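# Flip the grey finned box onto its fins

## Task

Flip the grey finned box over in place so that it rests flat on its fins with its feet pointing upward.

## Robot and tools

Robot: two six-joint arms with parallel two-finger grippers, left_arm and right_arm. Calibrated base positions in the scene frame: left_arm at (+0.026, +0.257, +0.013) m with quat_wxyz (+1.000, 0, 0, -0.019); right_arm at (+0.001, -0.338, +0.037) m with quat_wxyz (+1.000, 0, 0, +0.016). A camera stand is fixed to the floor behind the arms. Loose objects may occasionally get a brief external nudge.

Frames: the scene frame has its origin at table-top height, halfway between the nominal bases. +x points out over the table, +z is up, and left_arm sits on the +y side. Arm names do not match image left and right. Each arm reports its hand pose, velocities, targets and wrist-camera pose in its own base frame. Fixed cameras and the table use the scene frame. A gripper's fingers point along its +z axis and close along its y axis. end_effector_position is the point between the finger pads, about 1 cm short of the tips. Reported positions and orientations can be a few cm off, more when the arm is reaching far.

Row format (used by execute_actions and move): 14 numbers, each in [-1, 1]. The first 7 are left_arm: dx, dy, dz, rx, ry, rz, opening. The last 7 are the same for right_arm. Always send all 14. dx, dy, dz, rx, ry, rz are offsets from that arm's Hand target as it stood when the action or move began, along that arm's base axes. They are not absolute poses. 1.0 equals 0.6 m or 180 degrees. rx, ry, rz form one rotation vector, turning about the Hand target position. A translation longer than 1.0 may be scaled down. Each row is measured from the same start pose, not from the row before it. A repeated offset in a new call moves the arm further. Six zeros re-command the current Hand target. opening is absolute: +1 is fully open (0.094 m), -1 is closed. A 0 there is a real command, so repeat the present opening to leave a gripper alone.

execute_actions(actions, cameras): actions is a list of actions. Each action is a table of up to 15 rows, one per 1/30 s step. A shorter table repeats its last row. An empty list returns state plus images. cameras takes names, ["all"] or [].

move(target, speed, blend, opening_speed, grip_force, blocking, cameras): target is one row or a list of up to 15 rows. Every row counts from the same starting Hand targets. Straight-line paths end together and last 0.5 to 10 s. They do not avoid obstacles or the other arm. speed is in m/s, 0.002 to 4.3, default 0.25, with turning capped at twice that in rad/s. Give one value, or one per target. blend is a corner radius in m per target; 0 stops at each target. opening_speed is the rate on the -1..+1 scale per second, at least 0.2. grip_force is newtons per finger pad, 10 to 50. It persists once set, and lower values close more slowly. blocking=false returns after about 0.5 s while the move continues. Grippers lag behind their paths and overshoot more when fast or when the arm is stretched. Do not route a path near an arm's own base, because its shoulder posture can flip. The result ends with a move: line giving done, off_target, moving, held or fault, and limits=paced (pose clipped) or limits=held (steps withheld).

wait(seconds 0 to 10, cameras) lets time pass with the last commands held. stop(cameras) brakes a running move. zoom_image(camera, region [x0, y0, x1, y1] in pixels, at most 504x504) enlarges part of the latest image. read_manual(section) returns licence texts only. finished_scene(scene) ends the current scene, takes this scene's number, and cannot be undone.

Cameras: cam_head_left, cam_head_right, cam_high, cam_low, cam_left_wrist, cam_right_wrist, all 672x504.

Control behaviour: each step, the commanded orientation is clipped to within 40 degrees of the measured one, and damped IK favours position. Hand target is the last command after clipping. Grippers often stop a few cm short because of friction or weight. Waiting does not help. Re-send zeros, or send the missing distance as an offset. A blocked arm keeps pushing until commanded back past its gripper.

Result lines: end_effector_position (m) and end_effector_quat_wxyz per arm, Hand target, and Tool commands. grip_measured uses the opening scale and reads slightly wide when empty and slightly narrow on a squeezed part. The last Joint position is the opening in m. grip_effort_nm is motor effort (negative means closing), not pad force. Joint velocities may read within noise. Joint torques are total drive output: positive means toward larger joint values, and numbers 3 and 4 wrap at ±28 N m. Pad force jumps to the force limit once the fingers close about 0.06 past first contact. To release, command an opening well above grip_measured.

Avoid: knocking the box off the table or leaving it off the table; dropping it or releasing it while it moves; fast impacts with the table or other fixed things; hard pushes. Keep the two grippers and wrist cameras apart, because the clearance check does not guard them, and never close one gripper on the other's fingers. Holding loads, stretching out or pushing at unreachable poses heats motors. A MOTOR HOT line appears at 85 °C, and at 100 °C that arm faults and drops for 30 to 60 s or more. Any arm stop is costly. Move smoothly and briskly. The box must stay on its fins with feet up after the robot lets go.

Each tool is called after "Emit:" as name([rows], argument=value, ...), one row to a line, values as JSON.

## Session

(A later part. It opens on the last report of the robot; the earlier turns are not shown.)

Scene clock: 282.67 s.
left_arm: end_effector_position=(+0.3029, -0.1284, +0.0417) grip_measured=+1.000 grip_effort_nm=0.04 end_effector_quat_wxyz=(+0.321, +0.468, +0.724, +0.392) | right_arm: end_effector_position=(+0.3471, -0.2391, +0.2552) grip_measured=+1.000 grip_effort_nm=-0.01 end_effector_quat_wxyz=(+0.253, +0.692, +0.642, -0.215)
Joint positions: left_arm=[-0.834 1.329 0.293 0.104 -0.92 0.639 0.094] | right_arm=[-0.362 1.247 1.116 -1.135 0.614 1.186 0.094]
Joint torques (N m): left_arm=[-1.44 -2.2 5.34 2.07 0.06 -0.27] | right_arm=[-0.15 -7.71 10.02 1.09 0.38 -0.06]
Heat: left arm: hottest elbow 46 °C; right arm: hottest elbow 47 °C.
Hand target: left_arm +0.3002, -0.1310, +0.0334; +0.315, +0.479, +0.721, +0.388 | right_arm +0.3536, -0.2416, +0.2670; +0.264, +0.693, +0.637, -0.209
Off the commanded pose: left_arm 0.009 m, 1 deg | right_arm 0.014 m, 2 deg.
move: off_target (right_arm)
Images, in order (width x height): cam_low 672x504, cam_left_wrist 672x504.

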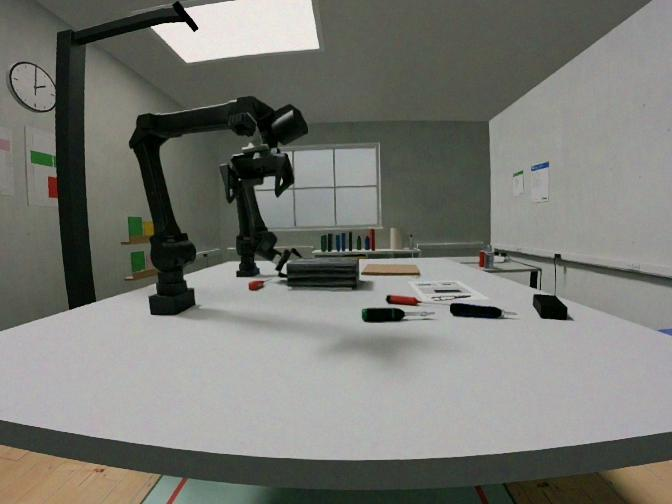

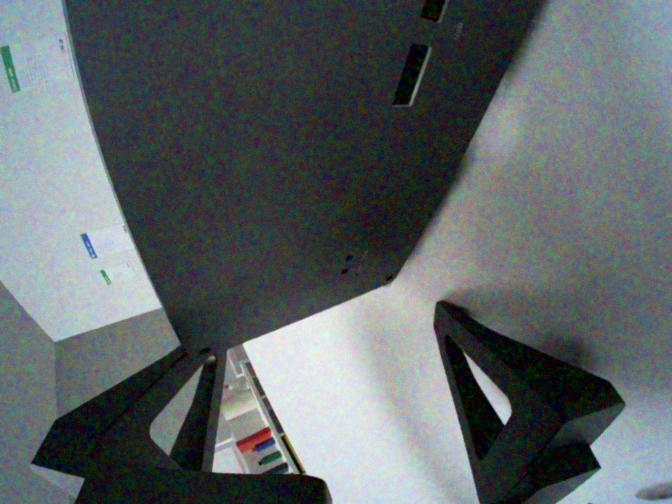

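Emit:
move(target=[0.062,-0.008,0,0,0,0,1,0,0,0,0,0,0,1], speed=0.03, cameras=["cam_left_wrist","cam_low"])

Emit:
zoom_image(camera="cam_left_wrist", region=[340, 180, 540, 360])

Scene clock: 292.23 s.
left_arm: end_effector_position=(+0.3294, -0.1284, +0.0405) grip_measured=+1.000 grip_effort_nm=0.04 end_effector_quat_wxyz=(+0.325, +0.462, +0.727, +0.392) | right_arm: end_effector_position=(+0.3471, -0.2391, +0.2552) grip_measured=+1.000 grip_effort_nm=-0.01 end_effector_quat_wxyz=(+0.253, +0.692, +0.642, -0.215)
Joint positions: left_arm=[-0.759 1.395 0.325 0.216 -0.878 0.721 0.094] | right_arm=[-0.362 1.247 1.116 -1.135 0.614 1.186 0.094]
Joint torques (N m): left_arm=[0.03 -1.73 7.35 2.04 0.69 0.06] | right_arm=[-0.67 -8.23 9.84 1.07 0.44 -0.04]
Heat: left arm: hottest elbow 46 °C; right arm: hottest elbow 47 °C.
Hand target: left_arm +0.3374, -0.1359, +0.0333; +0.315, +0.479, +0.722, +0.388 | right_arm +0.3536, -0.2416, +0.2670; +0.264, +0.693, +0.637, -0.209
Off the commanded pose: left_arm 0.013 m, 2 deg | right_arm 0.014 m, 2 deg.
move: off_target (left_arm, right_arm)
Images, in order (width x height): cam_low 672x504, cam_left_wrist 672x504.

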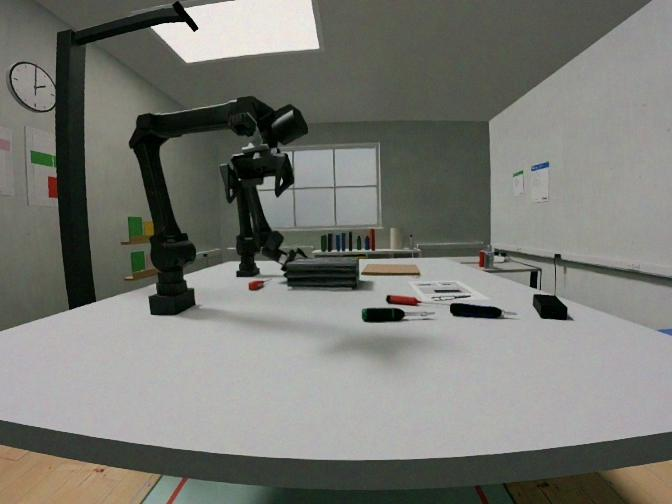

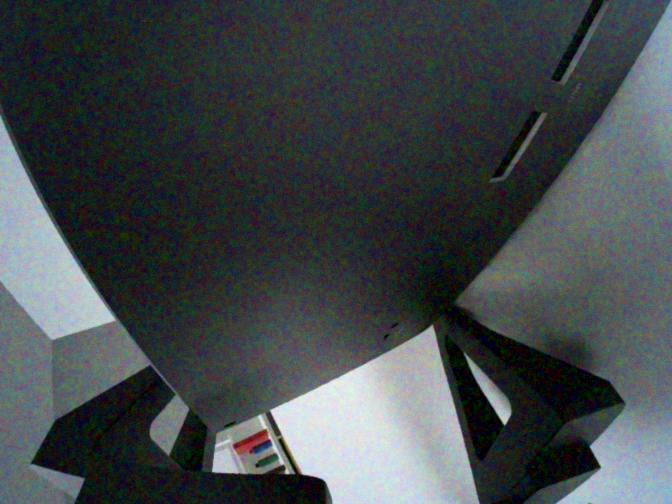

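Scaled by 2.520 from the camera's 672x504 image, which has a finer 960x720 frame.

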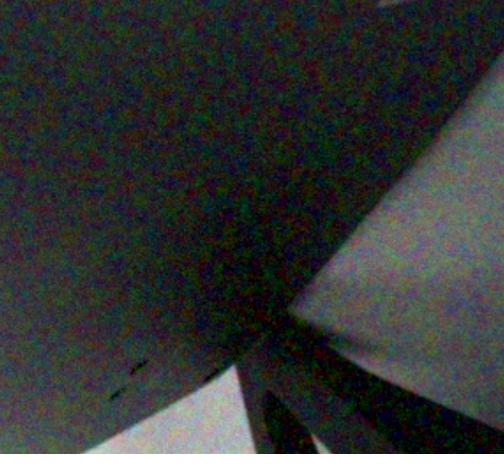

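Emit:
move([
  [0.003,0,0.04,-0.0116,-0.0114,0,1,0,0,0,0,0,0,1],
  [0.006,0.0,0.075,-0.0116,-0.0114,0,1,0,0,0,0,0,0,1],
], speed=0.05, blend=0.005, cameras=["cam_left_wrist","cam_low"])

Emit:
zoom_image(camera="cam_low", region=[240, 220, 400, 320])

Emit:
zoom_image(camera="cam_left_wrist", region=[340, 180, 540, 360])

Scene clock: 309.27 s.
left_arm: end_effector_position=(+0.3262, -0.1269, +0.0604) grip_measured=+1.000 grip_effort_nm=0.04 end_effector_quat_wxyz=(+0.321, +0.478, +0.723, +0.382) | right_arm: end_effector_position=(+0.3471, -0.2391, +0.2552) grip_measured=+1.000 grip_effort_nm=0.00 end_effector_quat_wxyz=(+0.253, +0.692, +0.642, -0.215)
Joint positions: left_arm=[-0.749 1.272 0.33 0.091 -0.84 0.754 0.094] | right_arm=[-0.362 1.247 1.116 -1.135 0.614 1.186 0.094]
Joint torques (N m): left_arm=[-0.09 -5.36 9.44 1.61 -0.47 -0.18] | right_arm=[-1.26 -7.82 9.88 1.1 0.42 -0.09]
Heat: left arm: hottest elbow 47 °C; right arm: hottest elbow 47 °C.
Hand target: left_arm +0.3410, -0.1358, +0.0783; +0.337, +0.466, +0.723, +0.383 | right_arm +0.3536, -0.2416, +0.2670; +0.264, +0.693, +0.637, -0.209
Off the commanded pose: left_arm 0.025 m, 2 deg | right_arm 0.014 m, 2 deg.
move: off_target (left_arm, right_arm)
Images, in order (width x height): cam_low 672x504, cam_left_wrist 672x504.

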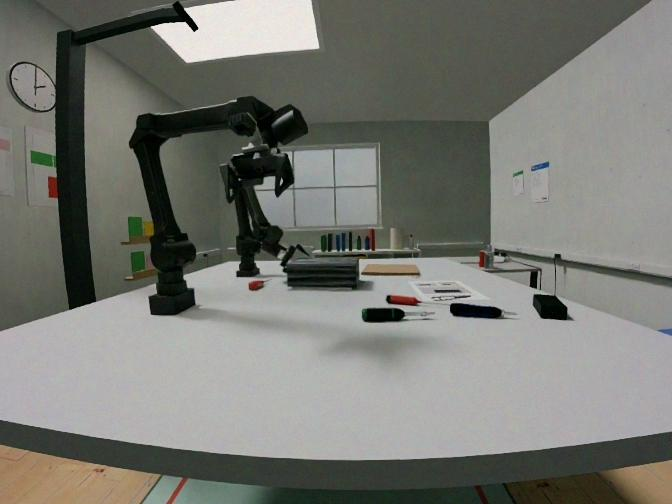

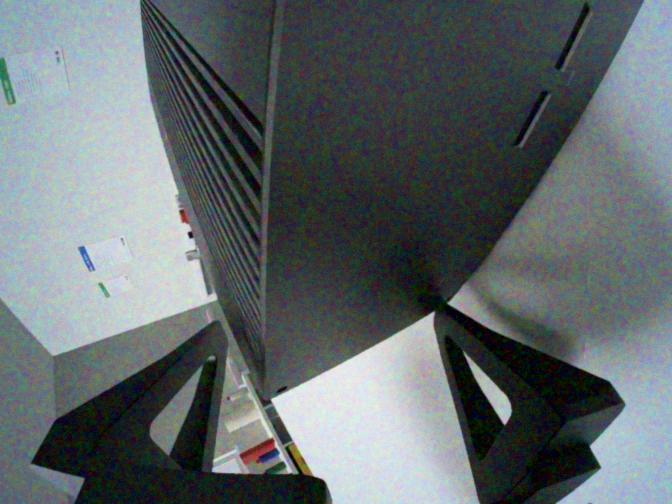

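Scaled by 3.150.

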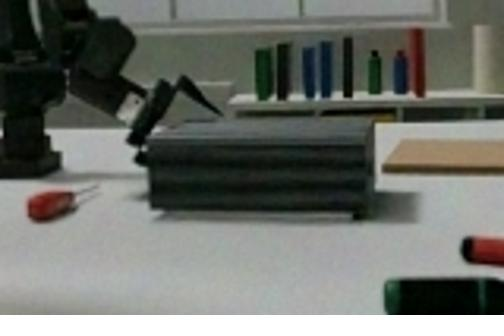

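Scaled by 2.520 from the camera's 672x504 image, which has a finer 960x720 frame.

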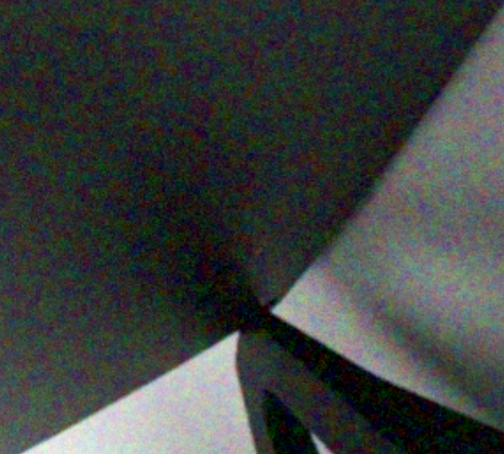

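Emit:
move([
  [-0.078,0.012,0.0,0.0234,-0.0256,0,1,0,0,0,0,0,0,1],
  [-0.078,0.012,-0.072,0.0234,-0.0256,0,1,0,0,0,0,0,0,1],
], speed=0.06, cameras=["cam_left_wrist","cam_low"])

Emit:
zoom_image(camera="cam_left_wrist", region=[340, 180, 540, 360])

Emit:
zoom_image(camera="cam_low", region=[240, 220, 400, 320])

Scene clock: 391.13 s.
left_arm: end_effector_position=(+0.2978, -0.1284, +0.0419) grip_measured=+1.000 grip_effort_nm=0.04 end_effector_quat_wxyz=(+0.352, +0.455, +0.696, +0.430) | right_arm: end_effector_position=(+0.3471, -0.2391, +0.2552) grip_measured=+1.000 grip_effort_nm=-0.01 end_effector_quat_wxyz=(+0.253, +0.692, +0.642, -0.215)
Joint positions: left_arm=[-0.884 1.414 0.245 0.328 -1.032 0.7 0.094] | right_arm=[-0.362 1.247 1.116 -1.135 0.614 1.186 0.094]
Joint torques (N m): left_arm=[-1.61 -2.73 3.99 2.18 -0.18 -0.31] | right_arm=[-0.56 -7.47 10.02 1.07 0.48 -0.02]
Heat: left arm: hottest elbow 50 °C; right arm: hottest elbow 48 °C.
Hand target: left_arm +0.2941, -0.1286, +0.0351; +0.348, +0.462, +0.694, +0.428 | right_arm +0.3536, -0.2416, +0.2670; +0.264, +0.693, +0.637, -0.209
Off the commanded pose: left_arm 0.008 m, 1 deg | right_arm 0.014 m, 2 deg.
move: off_target (right_arm)
Images, in order (width x height): cam_low 672x504, cam_left_wrist 672x504.

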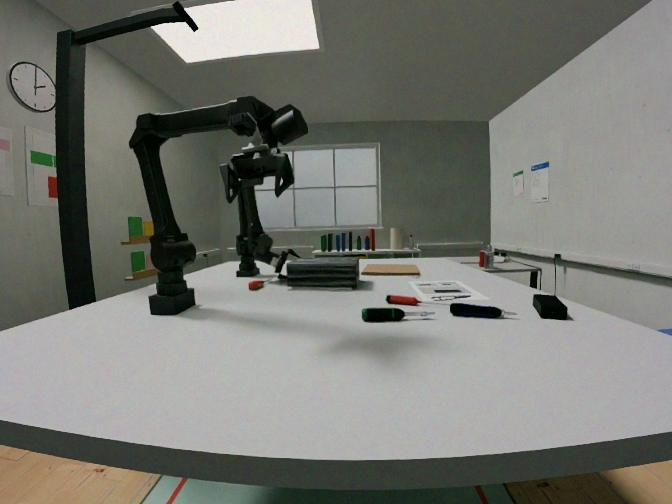

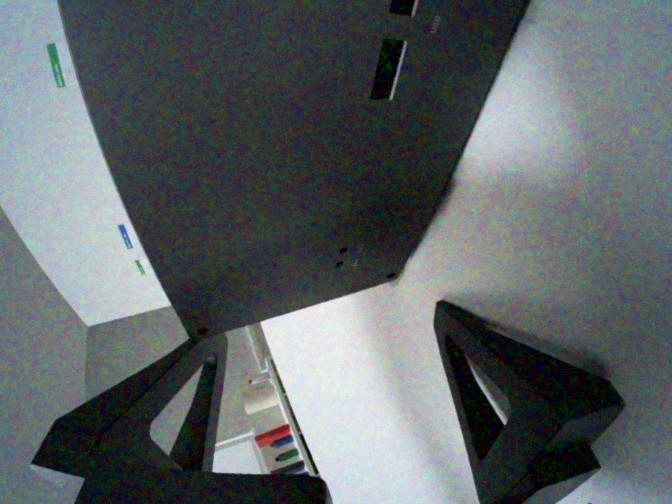

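Scaled by 2.520 from the camera's 672x504 image, which has a finer 960x720 frame.

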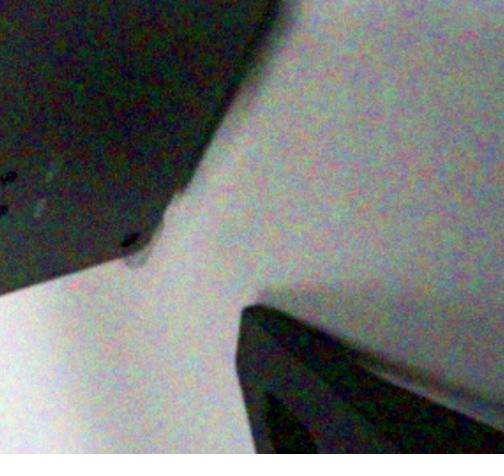

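Scaled by 3.150.

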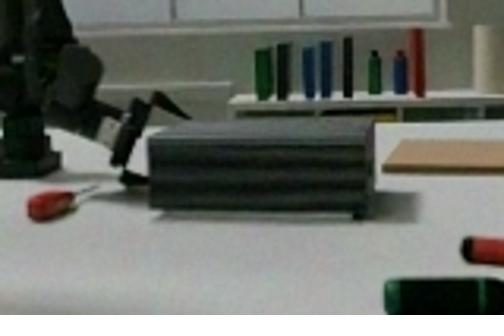

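Emit:
move(target=[0.062,0.0,0.0,0,0,0,1,0,0,0,0,0,0,1], speed=0.03, cameras=["cam_left_wrist","cam_low"])

Emit:
zoom_image(camera="cam_left_wrist", region=[340, 180, 540, 360])

Scene clock: 420.53 s.
left_arm: end_effector_position=(+0.3264, -0.1272, +0.0415) grip_measured=+1.000 grip_effort_nm=0.04 end_effector_quat_wxyz=(+0.358, +0.453, +0.696, +0.427) | right_arm: end_effector_position=(+0.3471, -0.2391, +0.2552) grip_measured=+1.000 grip_effort_nm=-0.01 end_effector_quat_wxyz=(+0.253, +0.692, +0.642, -0.215)
Joint positions: left_arm=[-0.789 1.48 0.268 0.492 -0.959 0.829 0.094] | right_arm=[-0.362 1.247 1.116 -1.135 0.614 1.186 0.094]
Joint torques (N m): left_arm=[0.09 -2.61 5.52 2.06 0.23 -0.1] | right_arm=[-0.79 -7.65 10.02 1.17 0.42 -0.07]
Heat: left arm: hottest elbow 46 °C; right arm: hottest elbow 48 °C.
Hand target: left_arm +0.3313, -0.1287, +0.0351; +0.348, +0.462, +0.694, +0.428 | right_arm +0.3536, -0.2416, +0.2670; +0.264, +0.693, +0.637, -0.209
Off the commanded pose: left_arm 0.008 m, 2 deg | right_arm 0.014 m, 2 deg.
move: off_target (right_arm)
Images, in order (width x height): cam_low 672x504, cam_left_wrist 672x504.

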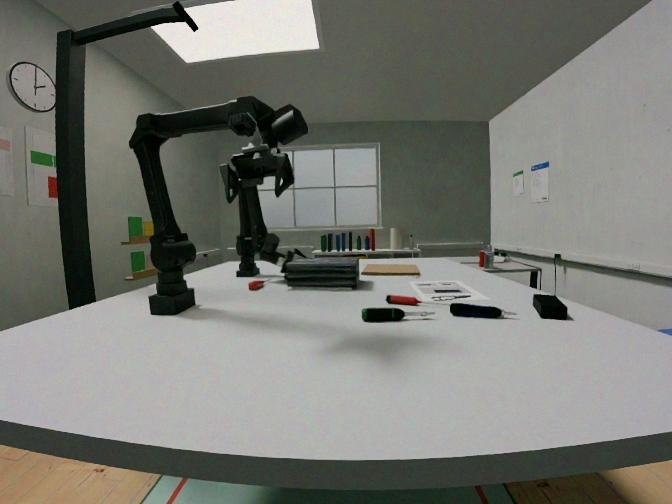

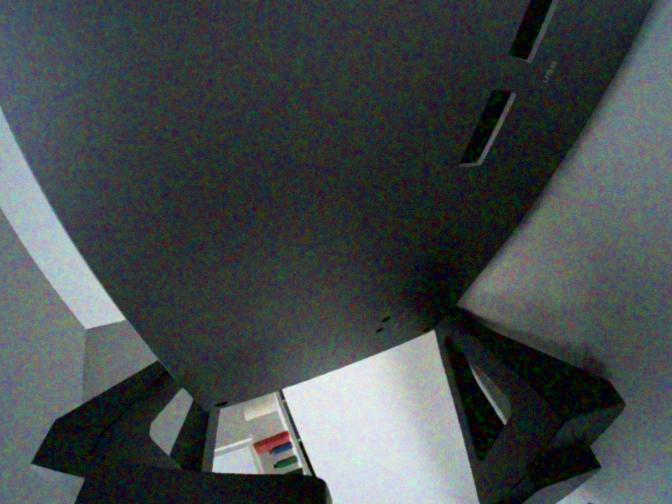

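Scaled by 2.520 from the camera's 672x504 image, which has a finer 960x720 frame.

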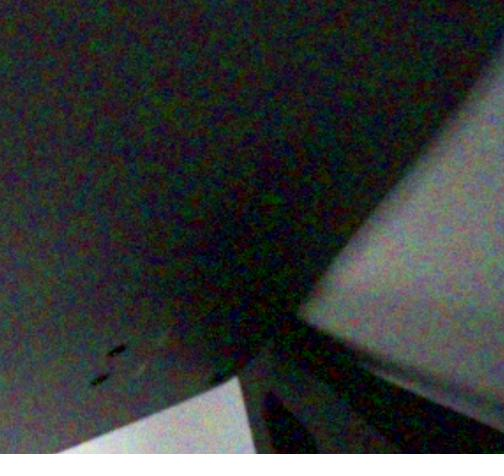

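Emit:
move([
  [0.012,0,0.03,-0.006,-0.006,0,1,0,0,0,0,0,0,1],
  [0.012,0.0,0.065,-0.0116,-0.0114,0,1,0,0,0,0,0,0,1],
], speed=0.05, blend=0.005, cameras=["cam_left_wrist","cam_low"])

Emit:
zoom_image(camera="cam_low", region=[240, 220, 400, 320])

Emit:
zoom_image(camera="cam_left_wrist", region=[340, 180, 540, 360])

Scene clock: 435.33 s.
left_arm: end_effector_position=(+0.3249, -0.1250, +0.0476) grip_measured=+1.000 grip_effort_nm=0.04 end_effector_quat_wxyz=(+0.344, +0.477, +0.694, +0.415) | right_arm: end_effector_position=(+0.3471, -0.2391, +0.2552) grip_measured=+1.000 grip_effort_nm=-0.01 end_effector_quat_wxyz=(+0.253, +0.692, +0.642, -0.215)
Joint positions: left_arm=[-0.769 1.393 0.269 0.381 -0.904 0.855 0.094] | right_arm=[-0.362 1.247 1.116 -1.135 0.614 1.186 0.094]
Joint torques (N m): left_arm=[0.21 -8.53 7.17 2.19 -1.34 -0.15] | right_arm=[-0.97 -8 10 1.22 0.41 -0.06]
Heat: left arm: hottest elbow 45 °C; right arm: hottest elbow 48 °C.
Hand target: left_arm +0.3386, -0.1286, +0.0742; +0.369, +0.448, +0.695, +0.424 | right_arm +0.3536, -0.2416, +0.2670; +0.264, +0.693, +0.637, -0.209
Off the commanded pose: left_arm 0.030 m, 5 deg | right_arm 0.014 m, 2 deg.
move: off_target (left_arm, right_arm)
Images, in order (width x height): cam_low 672x504, cam_left_wrist 672x504.

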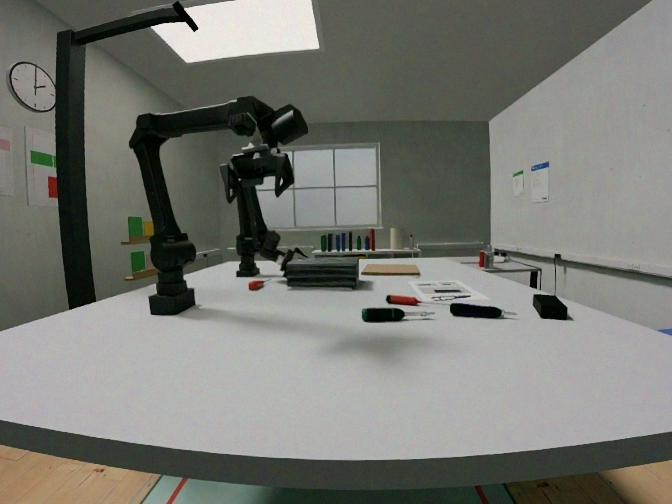

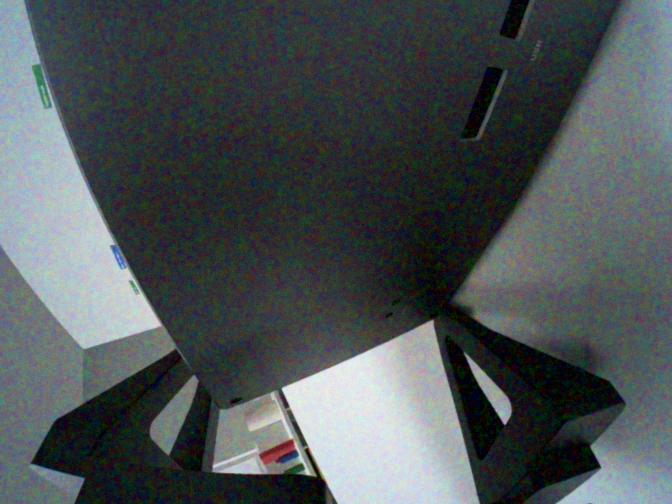

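Scaled by 3.150.

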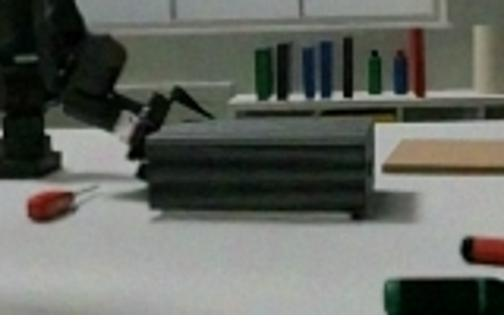

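Scaled by 2.520 from the camera's 672x504 image, which has a finer 960x720 frame.

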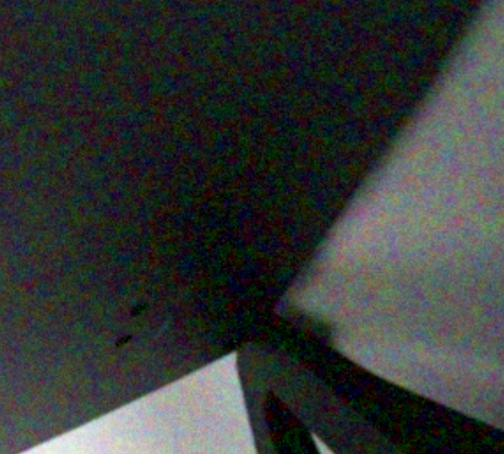

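Emit:
move([
  [0.0133,-0.004,0.047,-0.0064,-0.0076,0,1,0,0,0,0,0,0,1],
  [0.0177,-0.009,0.087,0,-0.02,0,1,0,0,0,0,0,0,1],
], speed=0.06, blend=0.008, cameras=["cam_left_wrist","cam_low"])

Emit:
zoom_image(camera="cam_low", region=[240, 220, 400, 320])

Scene clock: 473.03 s.
left_arm: end_effector_position=(+0.3229, -0.1164, +0.0744) grip_measured=+1.000 grip_effort_nm=0.03 end_effector_quat_wxyz=(+0.338, +0.483, +0.684, +0.429) | right_arm: end_effector_position=(+0.3471, -0.2391, +0.2552) grip_measured=+1.000 grip_effort_nm=-0.01 end_effector_quat_wxyz=(+0.253, +0.692, +0.642, -0.215)
Joint positions: left_arm=[-0.758 1.252 0.269 0.261 -0.916 0.909 0.094] | right_arm=[-0.362 1.247 1.116 -1.135 0.614 1.186 0.094]
Joint torques (N m): left_arm=[-0.5 -8.7 11.59 2.73 -1.79 -0.09] | right_arm=[-0.91 -8.23 10.17 1.02 0.45 -0.04]
Heat: left arm: hottest elbow 46 °C; right arm: hottest elbow 48 °C.
Hand target: left_arm +0.3492, -0.1340, +0.1263; +0.391, +0.435, +0.683, +0.438 | right_arm +0.3536, -0.2416, +0.2670; +0.264, +0.693, +0.637, -0.209
Off the commanded pose: left_arm 0.061 m, 8 deg | right_arm 0.014 m, 2 deg.
move: off_target (left_arm, right_arm)
Images, in order (width x height): cam_low 672x504, cam_left_wrist 672x504.

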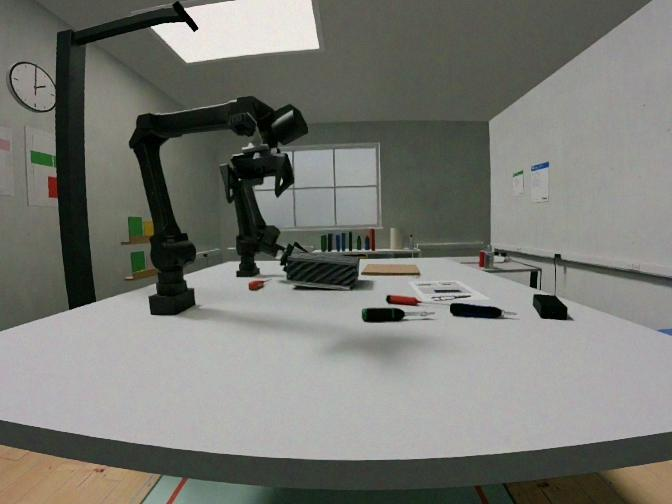

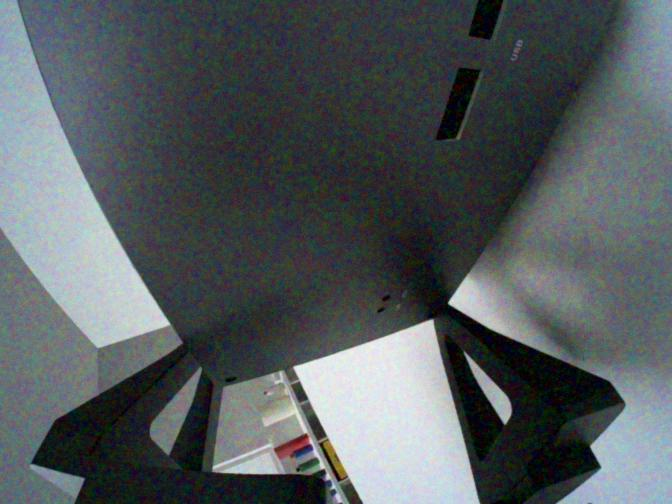

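Scaled by 3.150.

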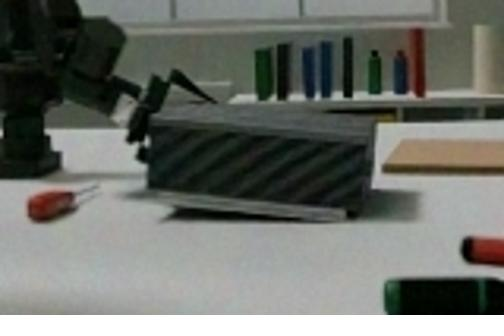

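Emit:
move([
  [0.002,-0.0164,0.05,0.0046,-0.014,0,1,0,0,0,0,0,0,1],
], speed=0.06, cameras=["cam_left_wrist","cam_low"])

Emit:
zoom_image(camera="cam_low", region=[240, 220, 400, 320])

Scene clock: 495.53 s.
left_arm: end_effector_position=(+0.3219, -0.1166, +0.0947) grip_measured=+1.000 grip_effort_nm=0.03 end_effector_quat_wxyz=(+0.338, +0.480, +0.672, +0.450) | right_arm: end_effector_position=(+0.3471, -0.2391, +0.2552) grip_measured=+1.000 grip_effort_nm=-0.01 end_effector_quat_wxyz=(+0.253, +0.692, +0.642, -0.215)
Joint positions: left_arm=[-0.777 1.189 0.28 0.211 -0.965 0.943 0.094] | right_arm=[-0.362 1.247 1.116 -1.135 0.614 1.186 0.094]
Joint torques (N m): left_arm=[-1.55 -8.18 13.75 2.86 -1.69 -0.16] | right_arm=[-0.21 -7.88 9.94 1.18 0.41 -0.07]
Heat: left arm: hottest elbow 51 °C; right arm: hottest elbow 48 °C.
Hand target: left_arm +0.3504, -0.1439, +0.1563; +0.403, +0.428, +0.671, +0.452 | right_arm +0.3536, -0.2416, +0.2670; +0.264, +0.693, +0.637, -0.209
Off the commanded pose: left_arm 0.073 m, 9 deg | right_arm 0.014 m, 2 deg.
move: off_target (left_arm, right_arm)
Images, in order (width x height): cam_low 672x504, cam_left_wrist 672x504.

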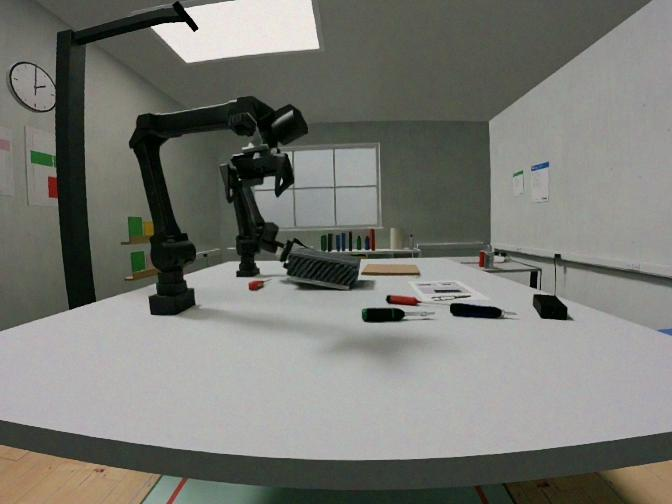

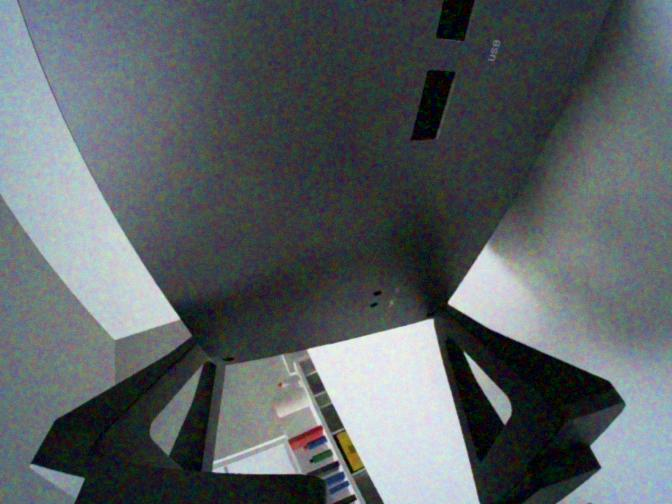

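Scaled by 3.150.

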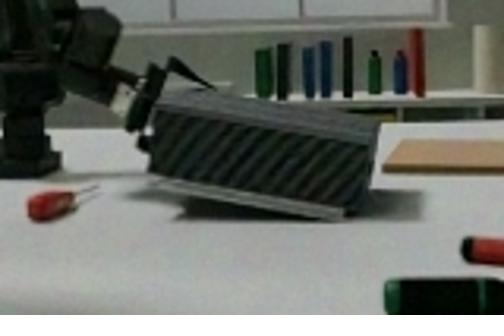

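Emit:
move([
  [0.008,-0.004,0.055,0.004,-0.011,0,1,0,0,0,0,0,0,1],
  [0.018,-0.006,0.105,0.004,-0.022,0,1,0,0,0,0,0,0,1],
], speed=0.06, blend=0.008, cameras=["cam_left_wrist","cam_low"])

Emit:
zoom_image(camera="cam_low", region=[240, 220, 400, 320])

Scene clock: 505.30 s.
left_arm: end_effector_position=(+0.3306, -0.1215, +0.1442) grip_measured=+1.000 grip_effort_nm=0.03 end_effector_quat_wxyz=(+0.351, +0.479, +0.650, +0.475) | right_arm: end_effector_position=(+0.3471, -0.2391, +0.2552) grip_measured=+1.000 grip_effort_nm=-0.01 end_effector_quat_wxyz=(+0.253, +0.692, +0.642, -0.215)
Joint positions: left_arm=[-0.778 1.064 0.329 0.144 -0.996 1.055 0.094] | right_arm=[-0.362 1.247 1.116 -1.135 0.614 1.186 0.094]
Joint torques (N m): left_arm=[-0.85 -7.41 16.59 3.17 -1.18 -0.19] | right_arm=[-1.03 -7.82 9.95 1.05 0.42 -0.04]
Heat: left arm: hottest elbow 53 °C; right arm: hottest elbow 48 °C.
Hand target: left_arm +0.3612, -0.1475, +0.2192; +0.423, +0.414, +0.654, +0.471 | right_arm +0.3536, -0.2416, +0.2670; +0.264, +0.693, +0.637, -0.209
Off the commanded pose: left_arm 0.085 m, 11 deg | right_arm 0.014 m, 2 deg.
move: off_target (left_arm, right_arm)
Images, in order (width x height): cam_low 672x504, cam_left_wrist 672x504.

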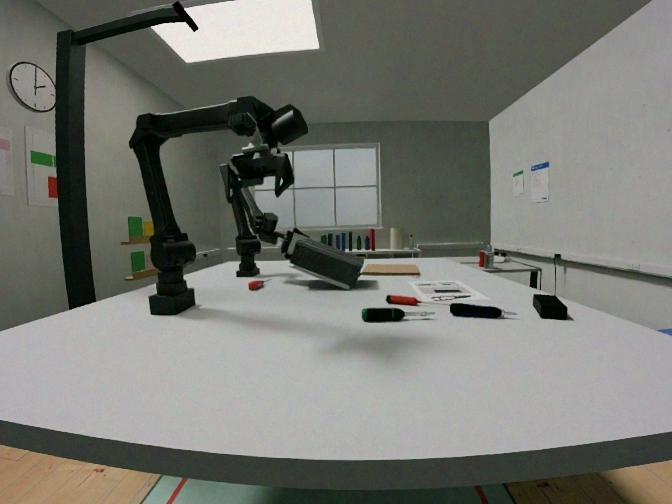

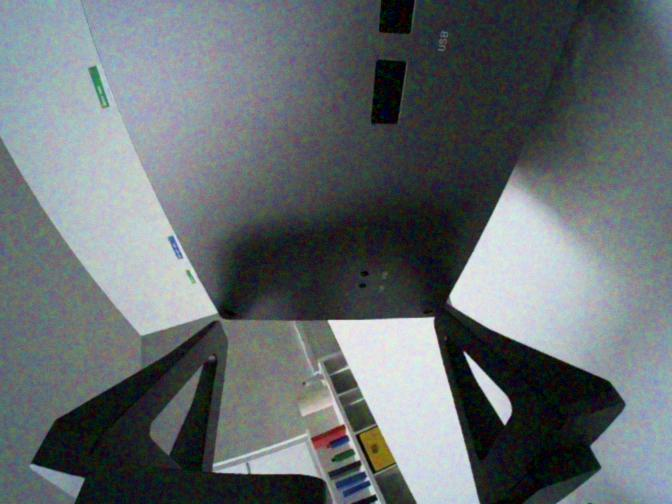

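Scaled by 3.150.

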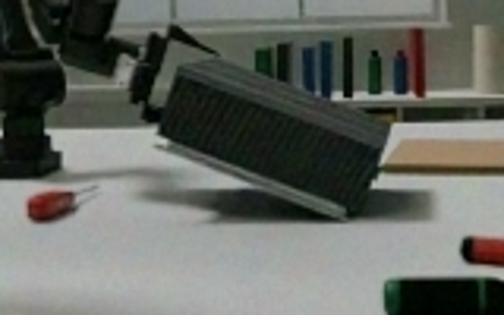

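Emit:
move([
  [0.03,-0.002,0.068,0,0,0,1,0,0,0,0,0,0,1],
], speed=0.06, cameras=["cam_left_wrist","cam_low"])

Emit:
zoom_image(camera="cam_low", region=[240, 220, 400, 320])

Scene clock: 522.03 s.
left_arm: end_effector_position=(+0.3475, -0.1254, +0.1832) grip_measured=+1.000 grip_effort_nm=0.03 end_effector_quat_wxyz=(+0.349, +0.478, +0.648, +0.480) | right_arm: end_effector_position=(+0.3471, -0.2391, +0.2552) grip_measured=+1.000 grip_effort_nm=-0.01 end_effector_quat_wxyz=(+0.253, +0.692, +0.642, -0.215)
Joint positions: left_arm=[-0.746 1.011 0.419 0.031 -0.979 1.098 0.094] | right_arm=[-0.362 1.247 1.116 -1.135 0.614 1.186 0.094]
Joint torques (N m): left_arm=[-0.32 -6.36 17.92 3.3 -0.43 -0.34] | right_arm=[-0.97 -8.12 10.03 1.22 0.45 -0.08]
Heat: left arm: hottest elbow 56 °C; right arm: hottest elbow 49 °C.
Hand target: left_arm +0.3792, -0.1486, +0.2601; +0.423, +0.414, +0.654, +0.471 | right_arm +0.3536, -0.2416, +0.2670; +0.264, +0.693, +0.637, -0.209
Off the commanded pose: left_arm 0.086 m, 11 deg | right_arm 0.014 m, 2 deg.
move: off_target (left_arm, right_arm)
Images, in order (width x height): cam_low 672x504, cam_left_wrist 672x504.

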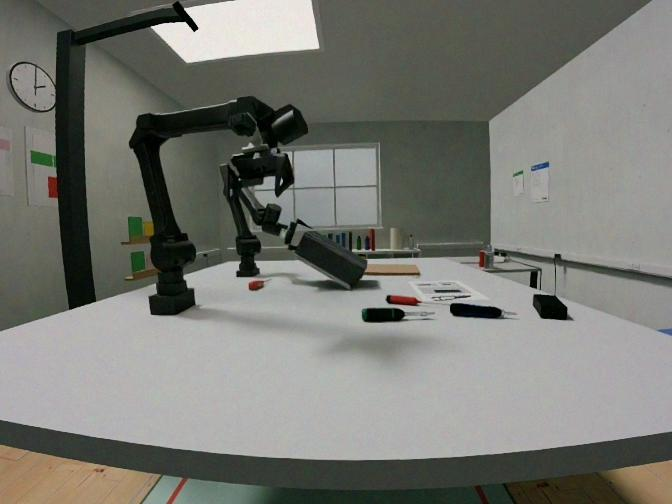

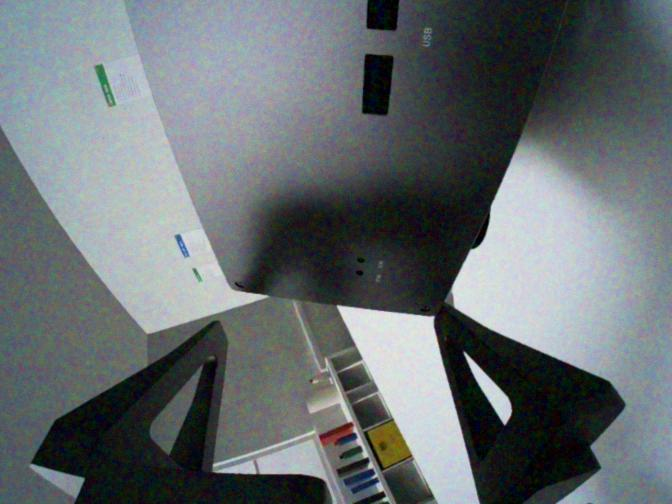

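Scaled by 3.150.

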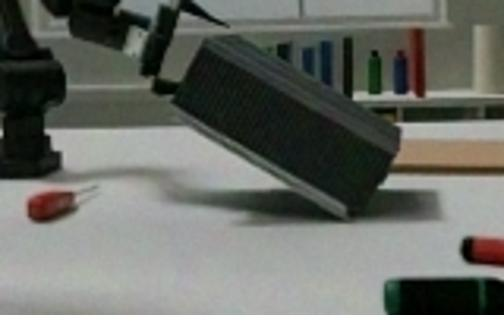

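Emit:
move([
  [0.022,0,0.022,0,0,0,1,0,0,0,0,0,0,1],
  [0.042,0,0.036,0,0,0,1,0,0,0,0,0,0,1],
], speed=0.05, blend=0.005, cameras=["cam_left_wrist","cam_low"])

Emit:
zoom_image(camera="cam_low", region=[240, 220, 400, 320])

Emit:
zoom_image(camera="cam_left_wrist", region=[340, 180, 540, 360])

Scene clock: 565.57 s.
left_arm: end_effector_position=(+0.3745, -0.1250, +0.2192) grip_measured=+1.000 grip_effort_nm=0.03 end_effector_quat_wxyz=(+0.358, +0.462, +0.653, +0.482) | right_arm: end_effector_position=(+0.3471, -0.2391, +0.2552) grip_measured=+1.000 grip_effort_nm=-0.01 end_effector_quat_wxyz=(+0.253, +0.692, +0.642, -0.215)
Joint positions: left_arm=[-0.685 1.014 0.509 0.012 -0.941 1.137 0.094] | right_arm=[-0.362 1.247 1.116 -1.135 0.614 1.186 0.094]
Joint torques (N m): left_arm=[-0.91 -3.9 17.51 3.6 0.15 -0.4] | right_arm=[-0.21 -8.06 9.99 1.29 0.48 -0.02]
Heat: left arm: hottest elbow 68 °C; right arm: hottest elbow 49 °C.
Hand target: left_arm +0.4044, -0.1487, +0.2816; +0.423, +0.414, +0.654, +0.471 | right_arm +0.3536, -0.2416, +0.2670; +0.264, +0.693, +0.637, -0.209
Off the commanded pose: left_arm 0.073 m, 9 deg | right_arm 0.014 m, 2 deg.
move: off_target (left_arm, right_arm)
Images, in order (width x height): cam_low 672x504, cam_left_wrist 672x504.

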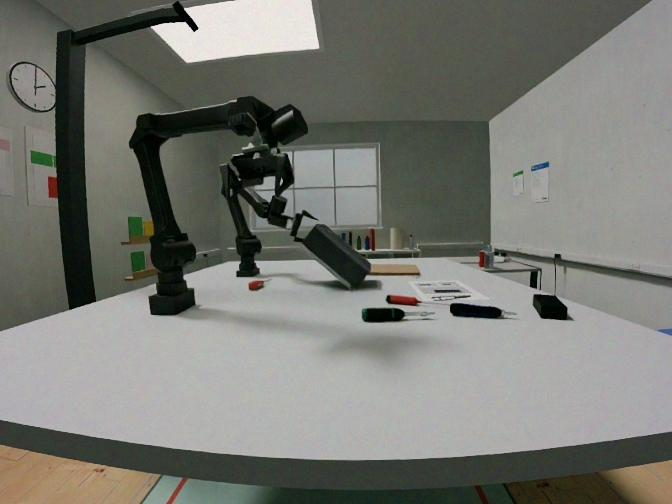

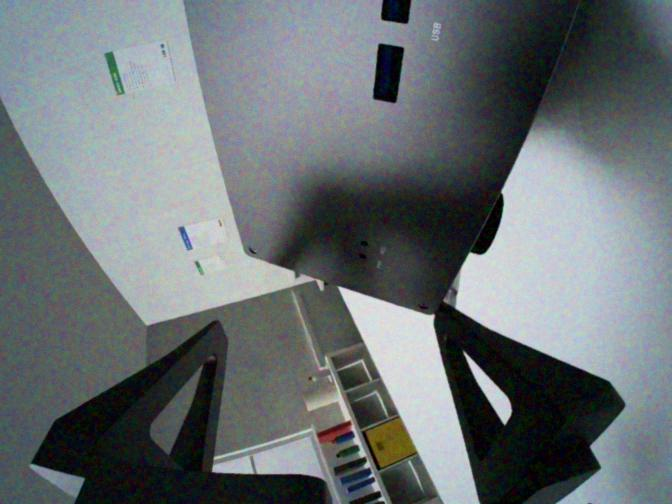

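Scaled by 3.150.

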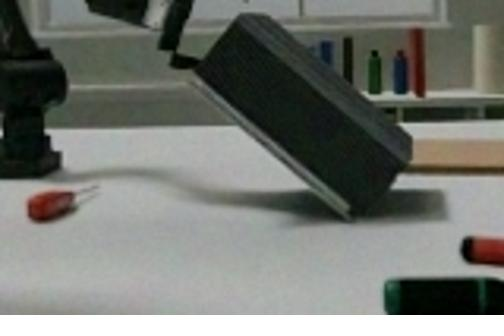

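Scaled by 2.520 from the camera's 672x504 image, which has a finer 960x720 frame.

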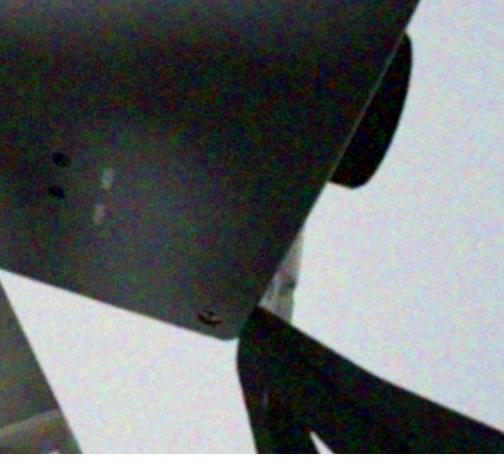

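Emit:
move([
  [0.022,0,0.014,0,0,0,1,0,0,0,0,0,0,1],
  [0.048,0,0.024,0,0,0,1,0,0,0,0,0,0,1],
], speed=0.05, blend=0.005, cameras=["cam_left_wrist","cam_low"])

Emit:
zoom_image(camera="cam_low", region=[240, 200, 400, 300])

Scene clock: 577.60 s.
left_arm: end_effector_position=(+0.4093, -0.1270, +0.2511) grip_measured=+1.000 grip_effort_nm=0.03 end_effector_quat_wxyz=(+0.368, +0.447, +0.657, +0.483) | right_arm: end_effector_position=(+0.3471, -0.2391, +0.2552) grip_measured=+1.000 grip_effort_nm=-0.01 end_effector_quat_wxyz=(+0.253, +0.692, +0.642, -0.215)
Joint positions: left_arm=[-0.623 1.063 0.612 0.016 -0.897 1.168 0.094] | right_arm=[-0.362 1.247 1.116 -1.135 0.614 1.186 0.094]
Joint torques (N m): left_arm=[-1.2 -3.49 15.82 4 0.61 -0.43] | right_arm=[-0.67 -8.23 9.98 1.03 0.48 -0.01]
Heat: left arm: hottest elbow 70 °C; right arm: hottest elbow 49 °C.
Hand target: left_arm +0.4332, -0.1487, +0.2962; +0.423, +0.414, +0.654, +0.471 | right_arm +0.3536, -0.2416, +0.2670; +0.264, +0.693, +0.637, -0.209
Off the commanded pose: left_arm 0.055 m, 7 deg | right_arm 0.014 m, 2 deg.
move: off_target (left_arm, right_arm)
Images, in order (width x height): cam_low 672x504, cam_left_wrist 672x504.

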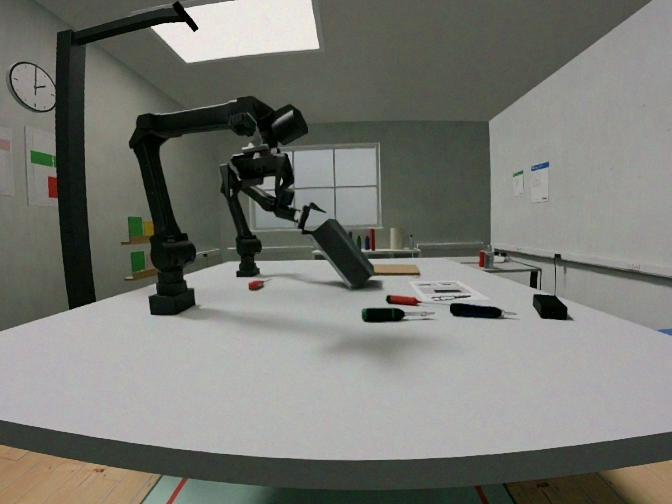

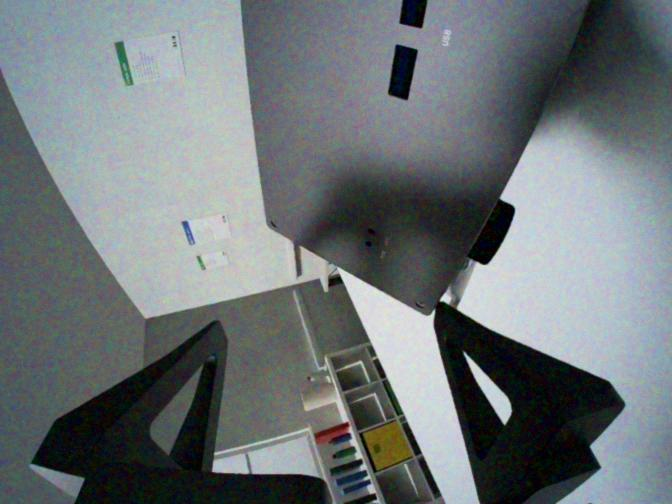

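Scaled by 3.150.

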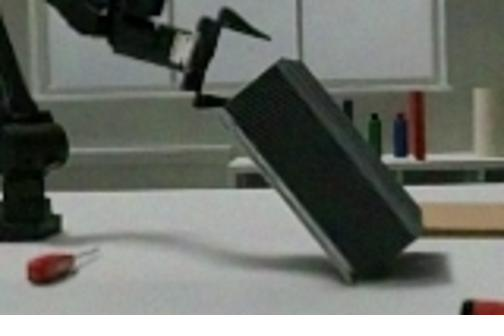

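Emit:
move([
  [0.010,0,0.004,0,0,0,1,-0.0227,0.236,0.105,0.0538,0.0648,0.4568,-0.2],
  [0.010,0,0.004,0,0,0,1,0.044,0.619,-0.145,-0.3608,0.0143,0.8899,-0.2],
], speed=0.3, blend=0.03, cameras=["cam_right_wrist","cam_low","cam_head_left"])

Scene clock: 692.43 s.
left_arm: end_effector_position=(+0.4168, -0.1271, +0.2562) grip_measured=+1.000 grip_effort_nm=0.03 end_effector_quat_wxyz=(+0.371, +0.443, +0.658, +0.483) | right_arm: end_effector_position=(+0.3772, +0.1238, +0.1771) grip_measured=-0.199 grip_effort_nm=-0.08 end_effector_quat_wxyz=(-0.455, +0.641, -0.618, +0.015)
Joint positions: left_arm=[-0.61 1.077 0.632 0.022 -0.888 1.173 0.094] | right_arm=[0.094 1 0.578 -0.324 -0.532 -1.277 0.038]
Joint torques (N m): left_arm=[-1.49 -4.01 15.49 3.82 0.67 -0.41] | right_arm=[0.62 -2.96 8.28 2.54 -0.5 -0.06]
Heat: left arm: hottest elbow 71 °C; right arm: hottest elbow 49 °C.
Hand target: left_arm +0.4392, -0.1487, +0.2984; +0.423, +0.414, +0.654, +0.471 | right_arm +0.3800, +0.1299, +0.1798; -0.461, +0.648, -0.606, +0.018
Off the commanded pose: left_arm 0.052 m, 7 deg | right_arm 0.007 m, 2 deg.
move: off_target (left_arm)
Images, in order (width x height): cam_head_left 672x504, cam_low 672x504, cam_right_wrist 672x504.

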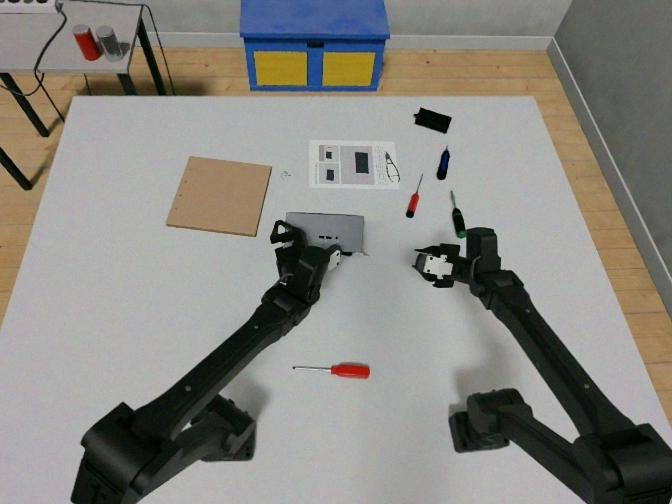

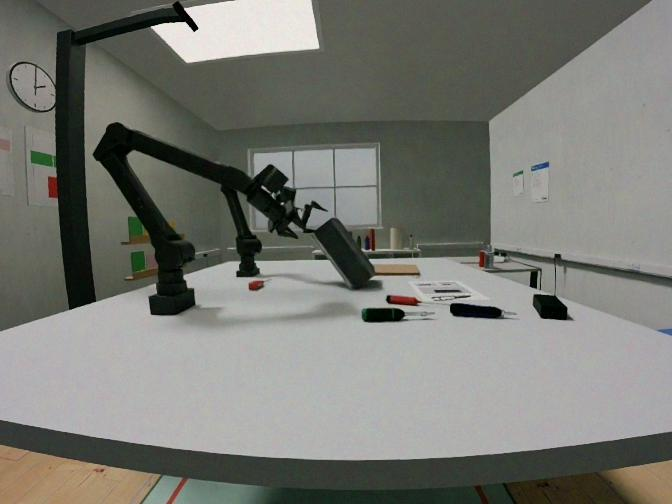

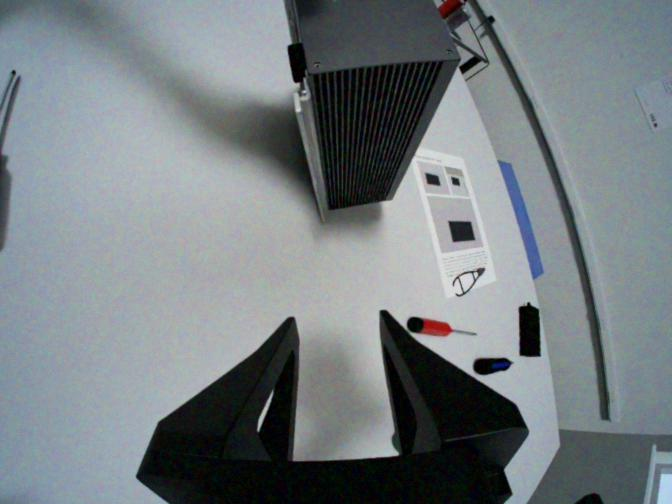

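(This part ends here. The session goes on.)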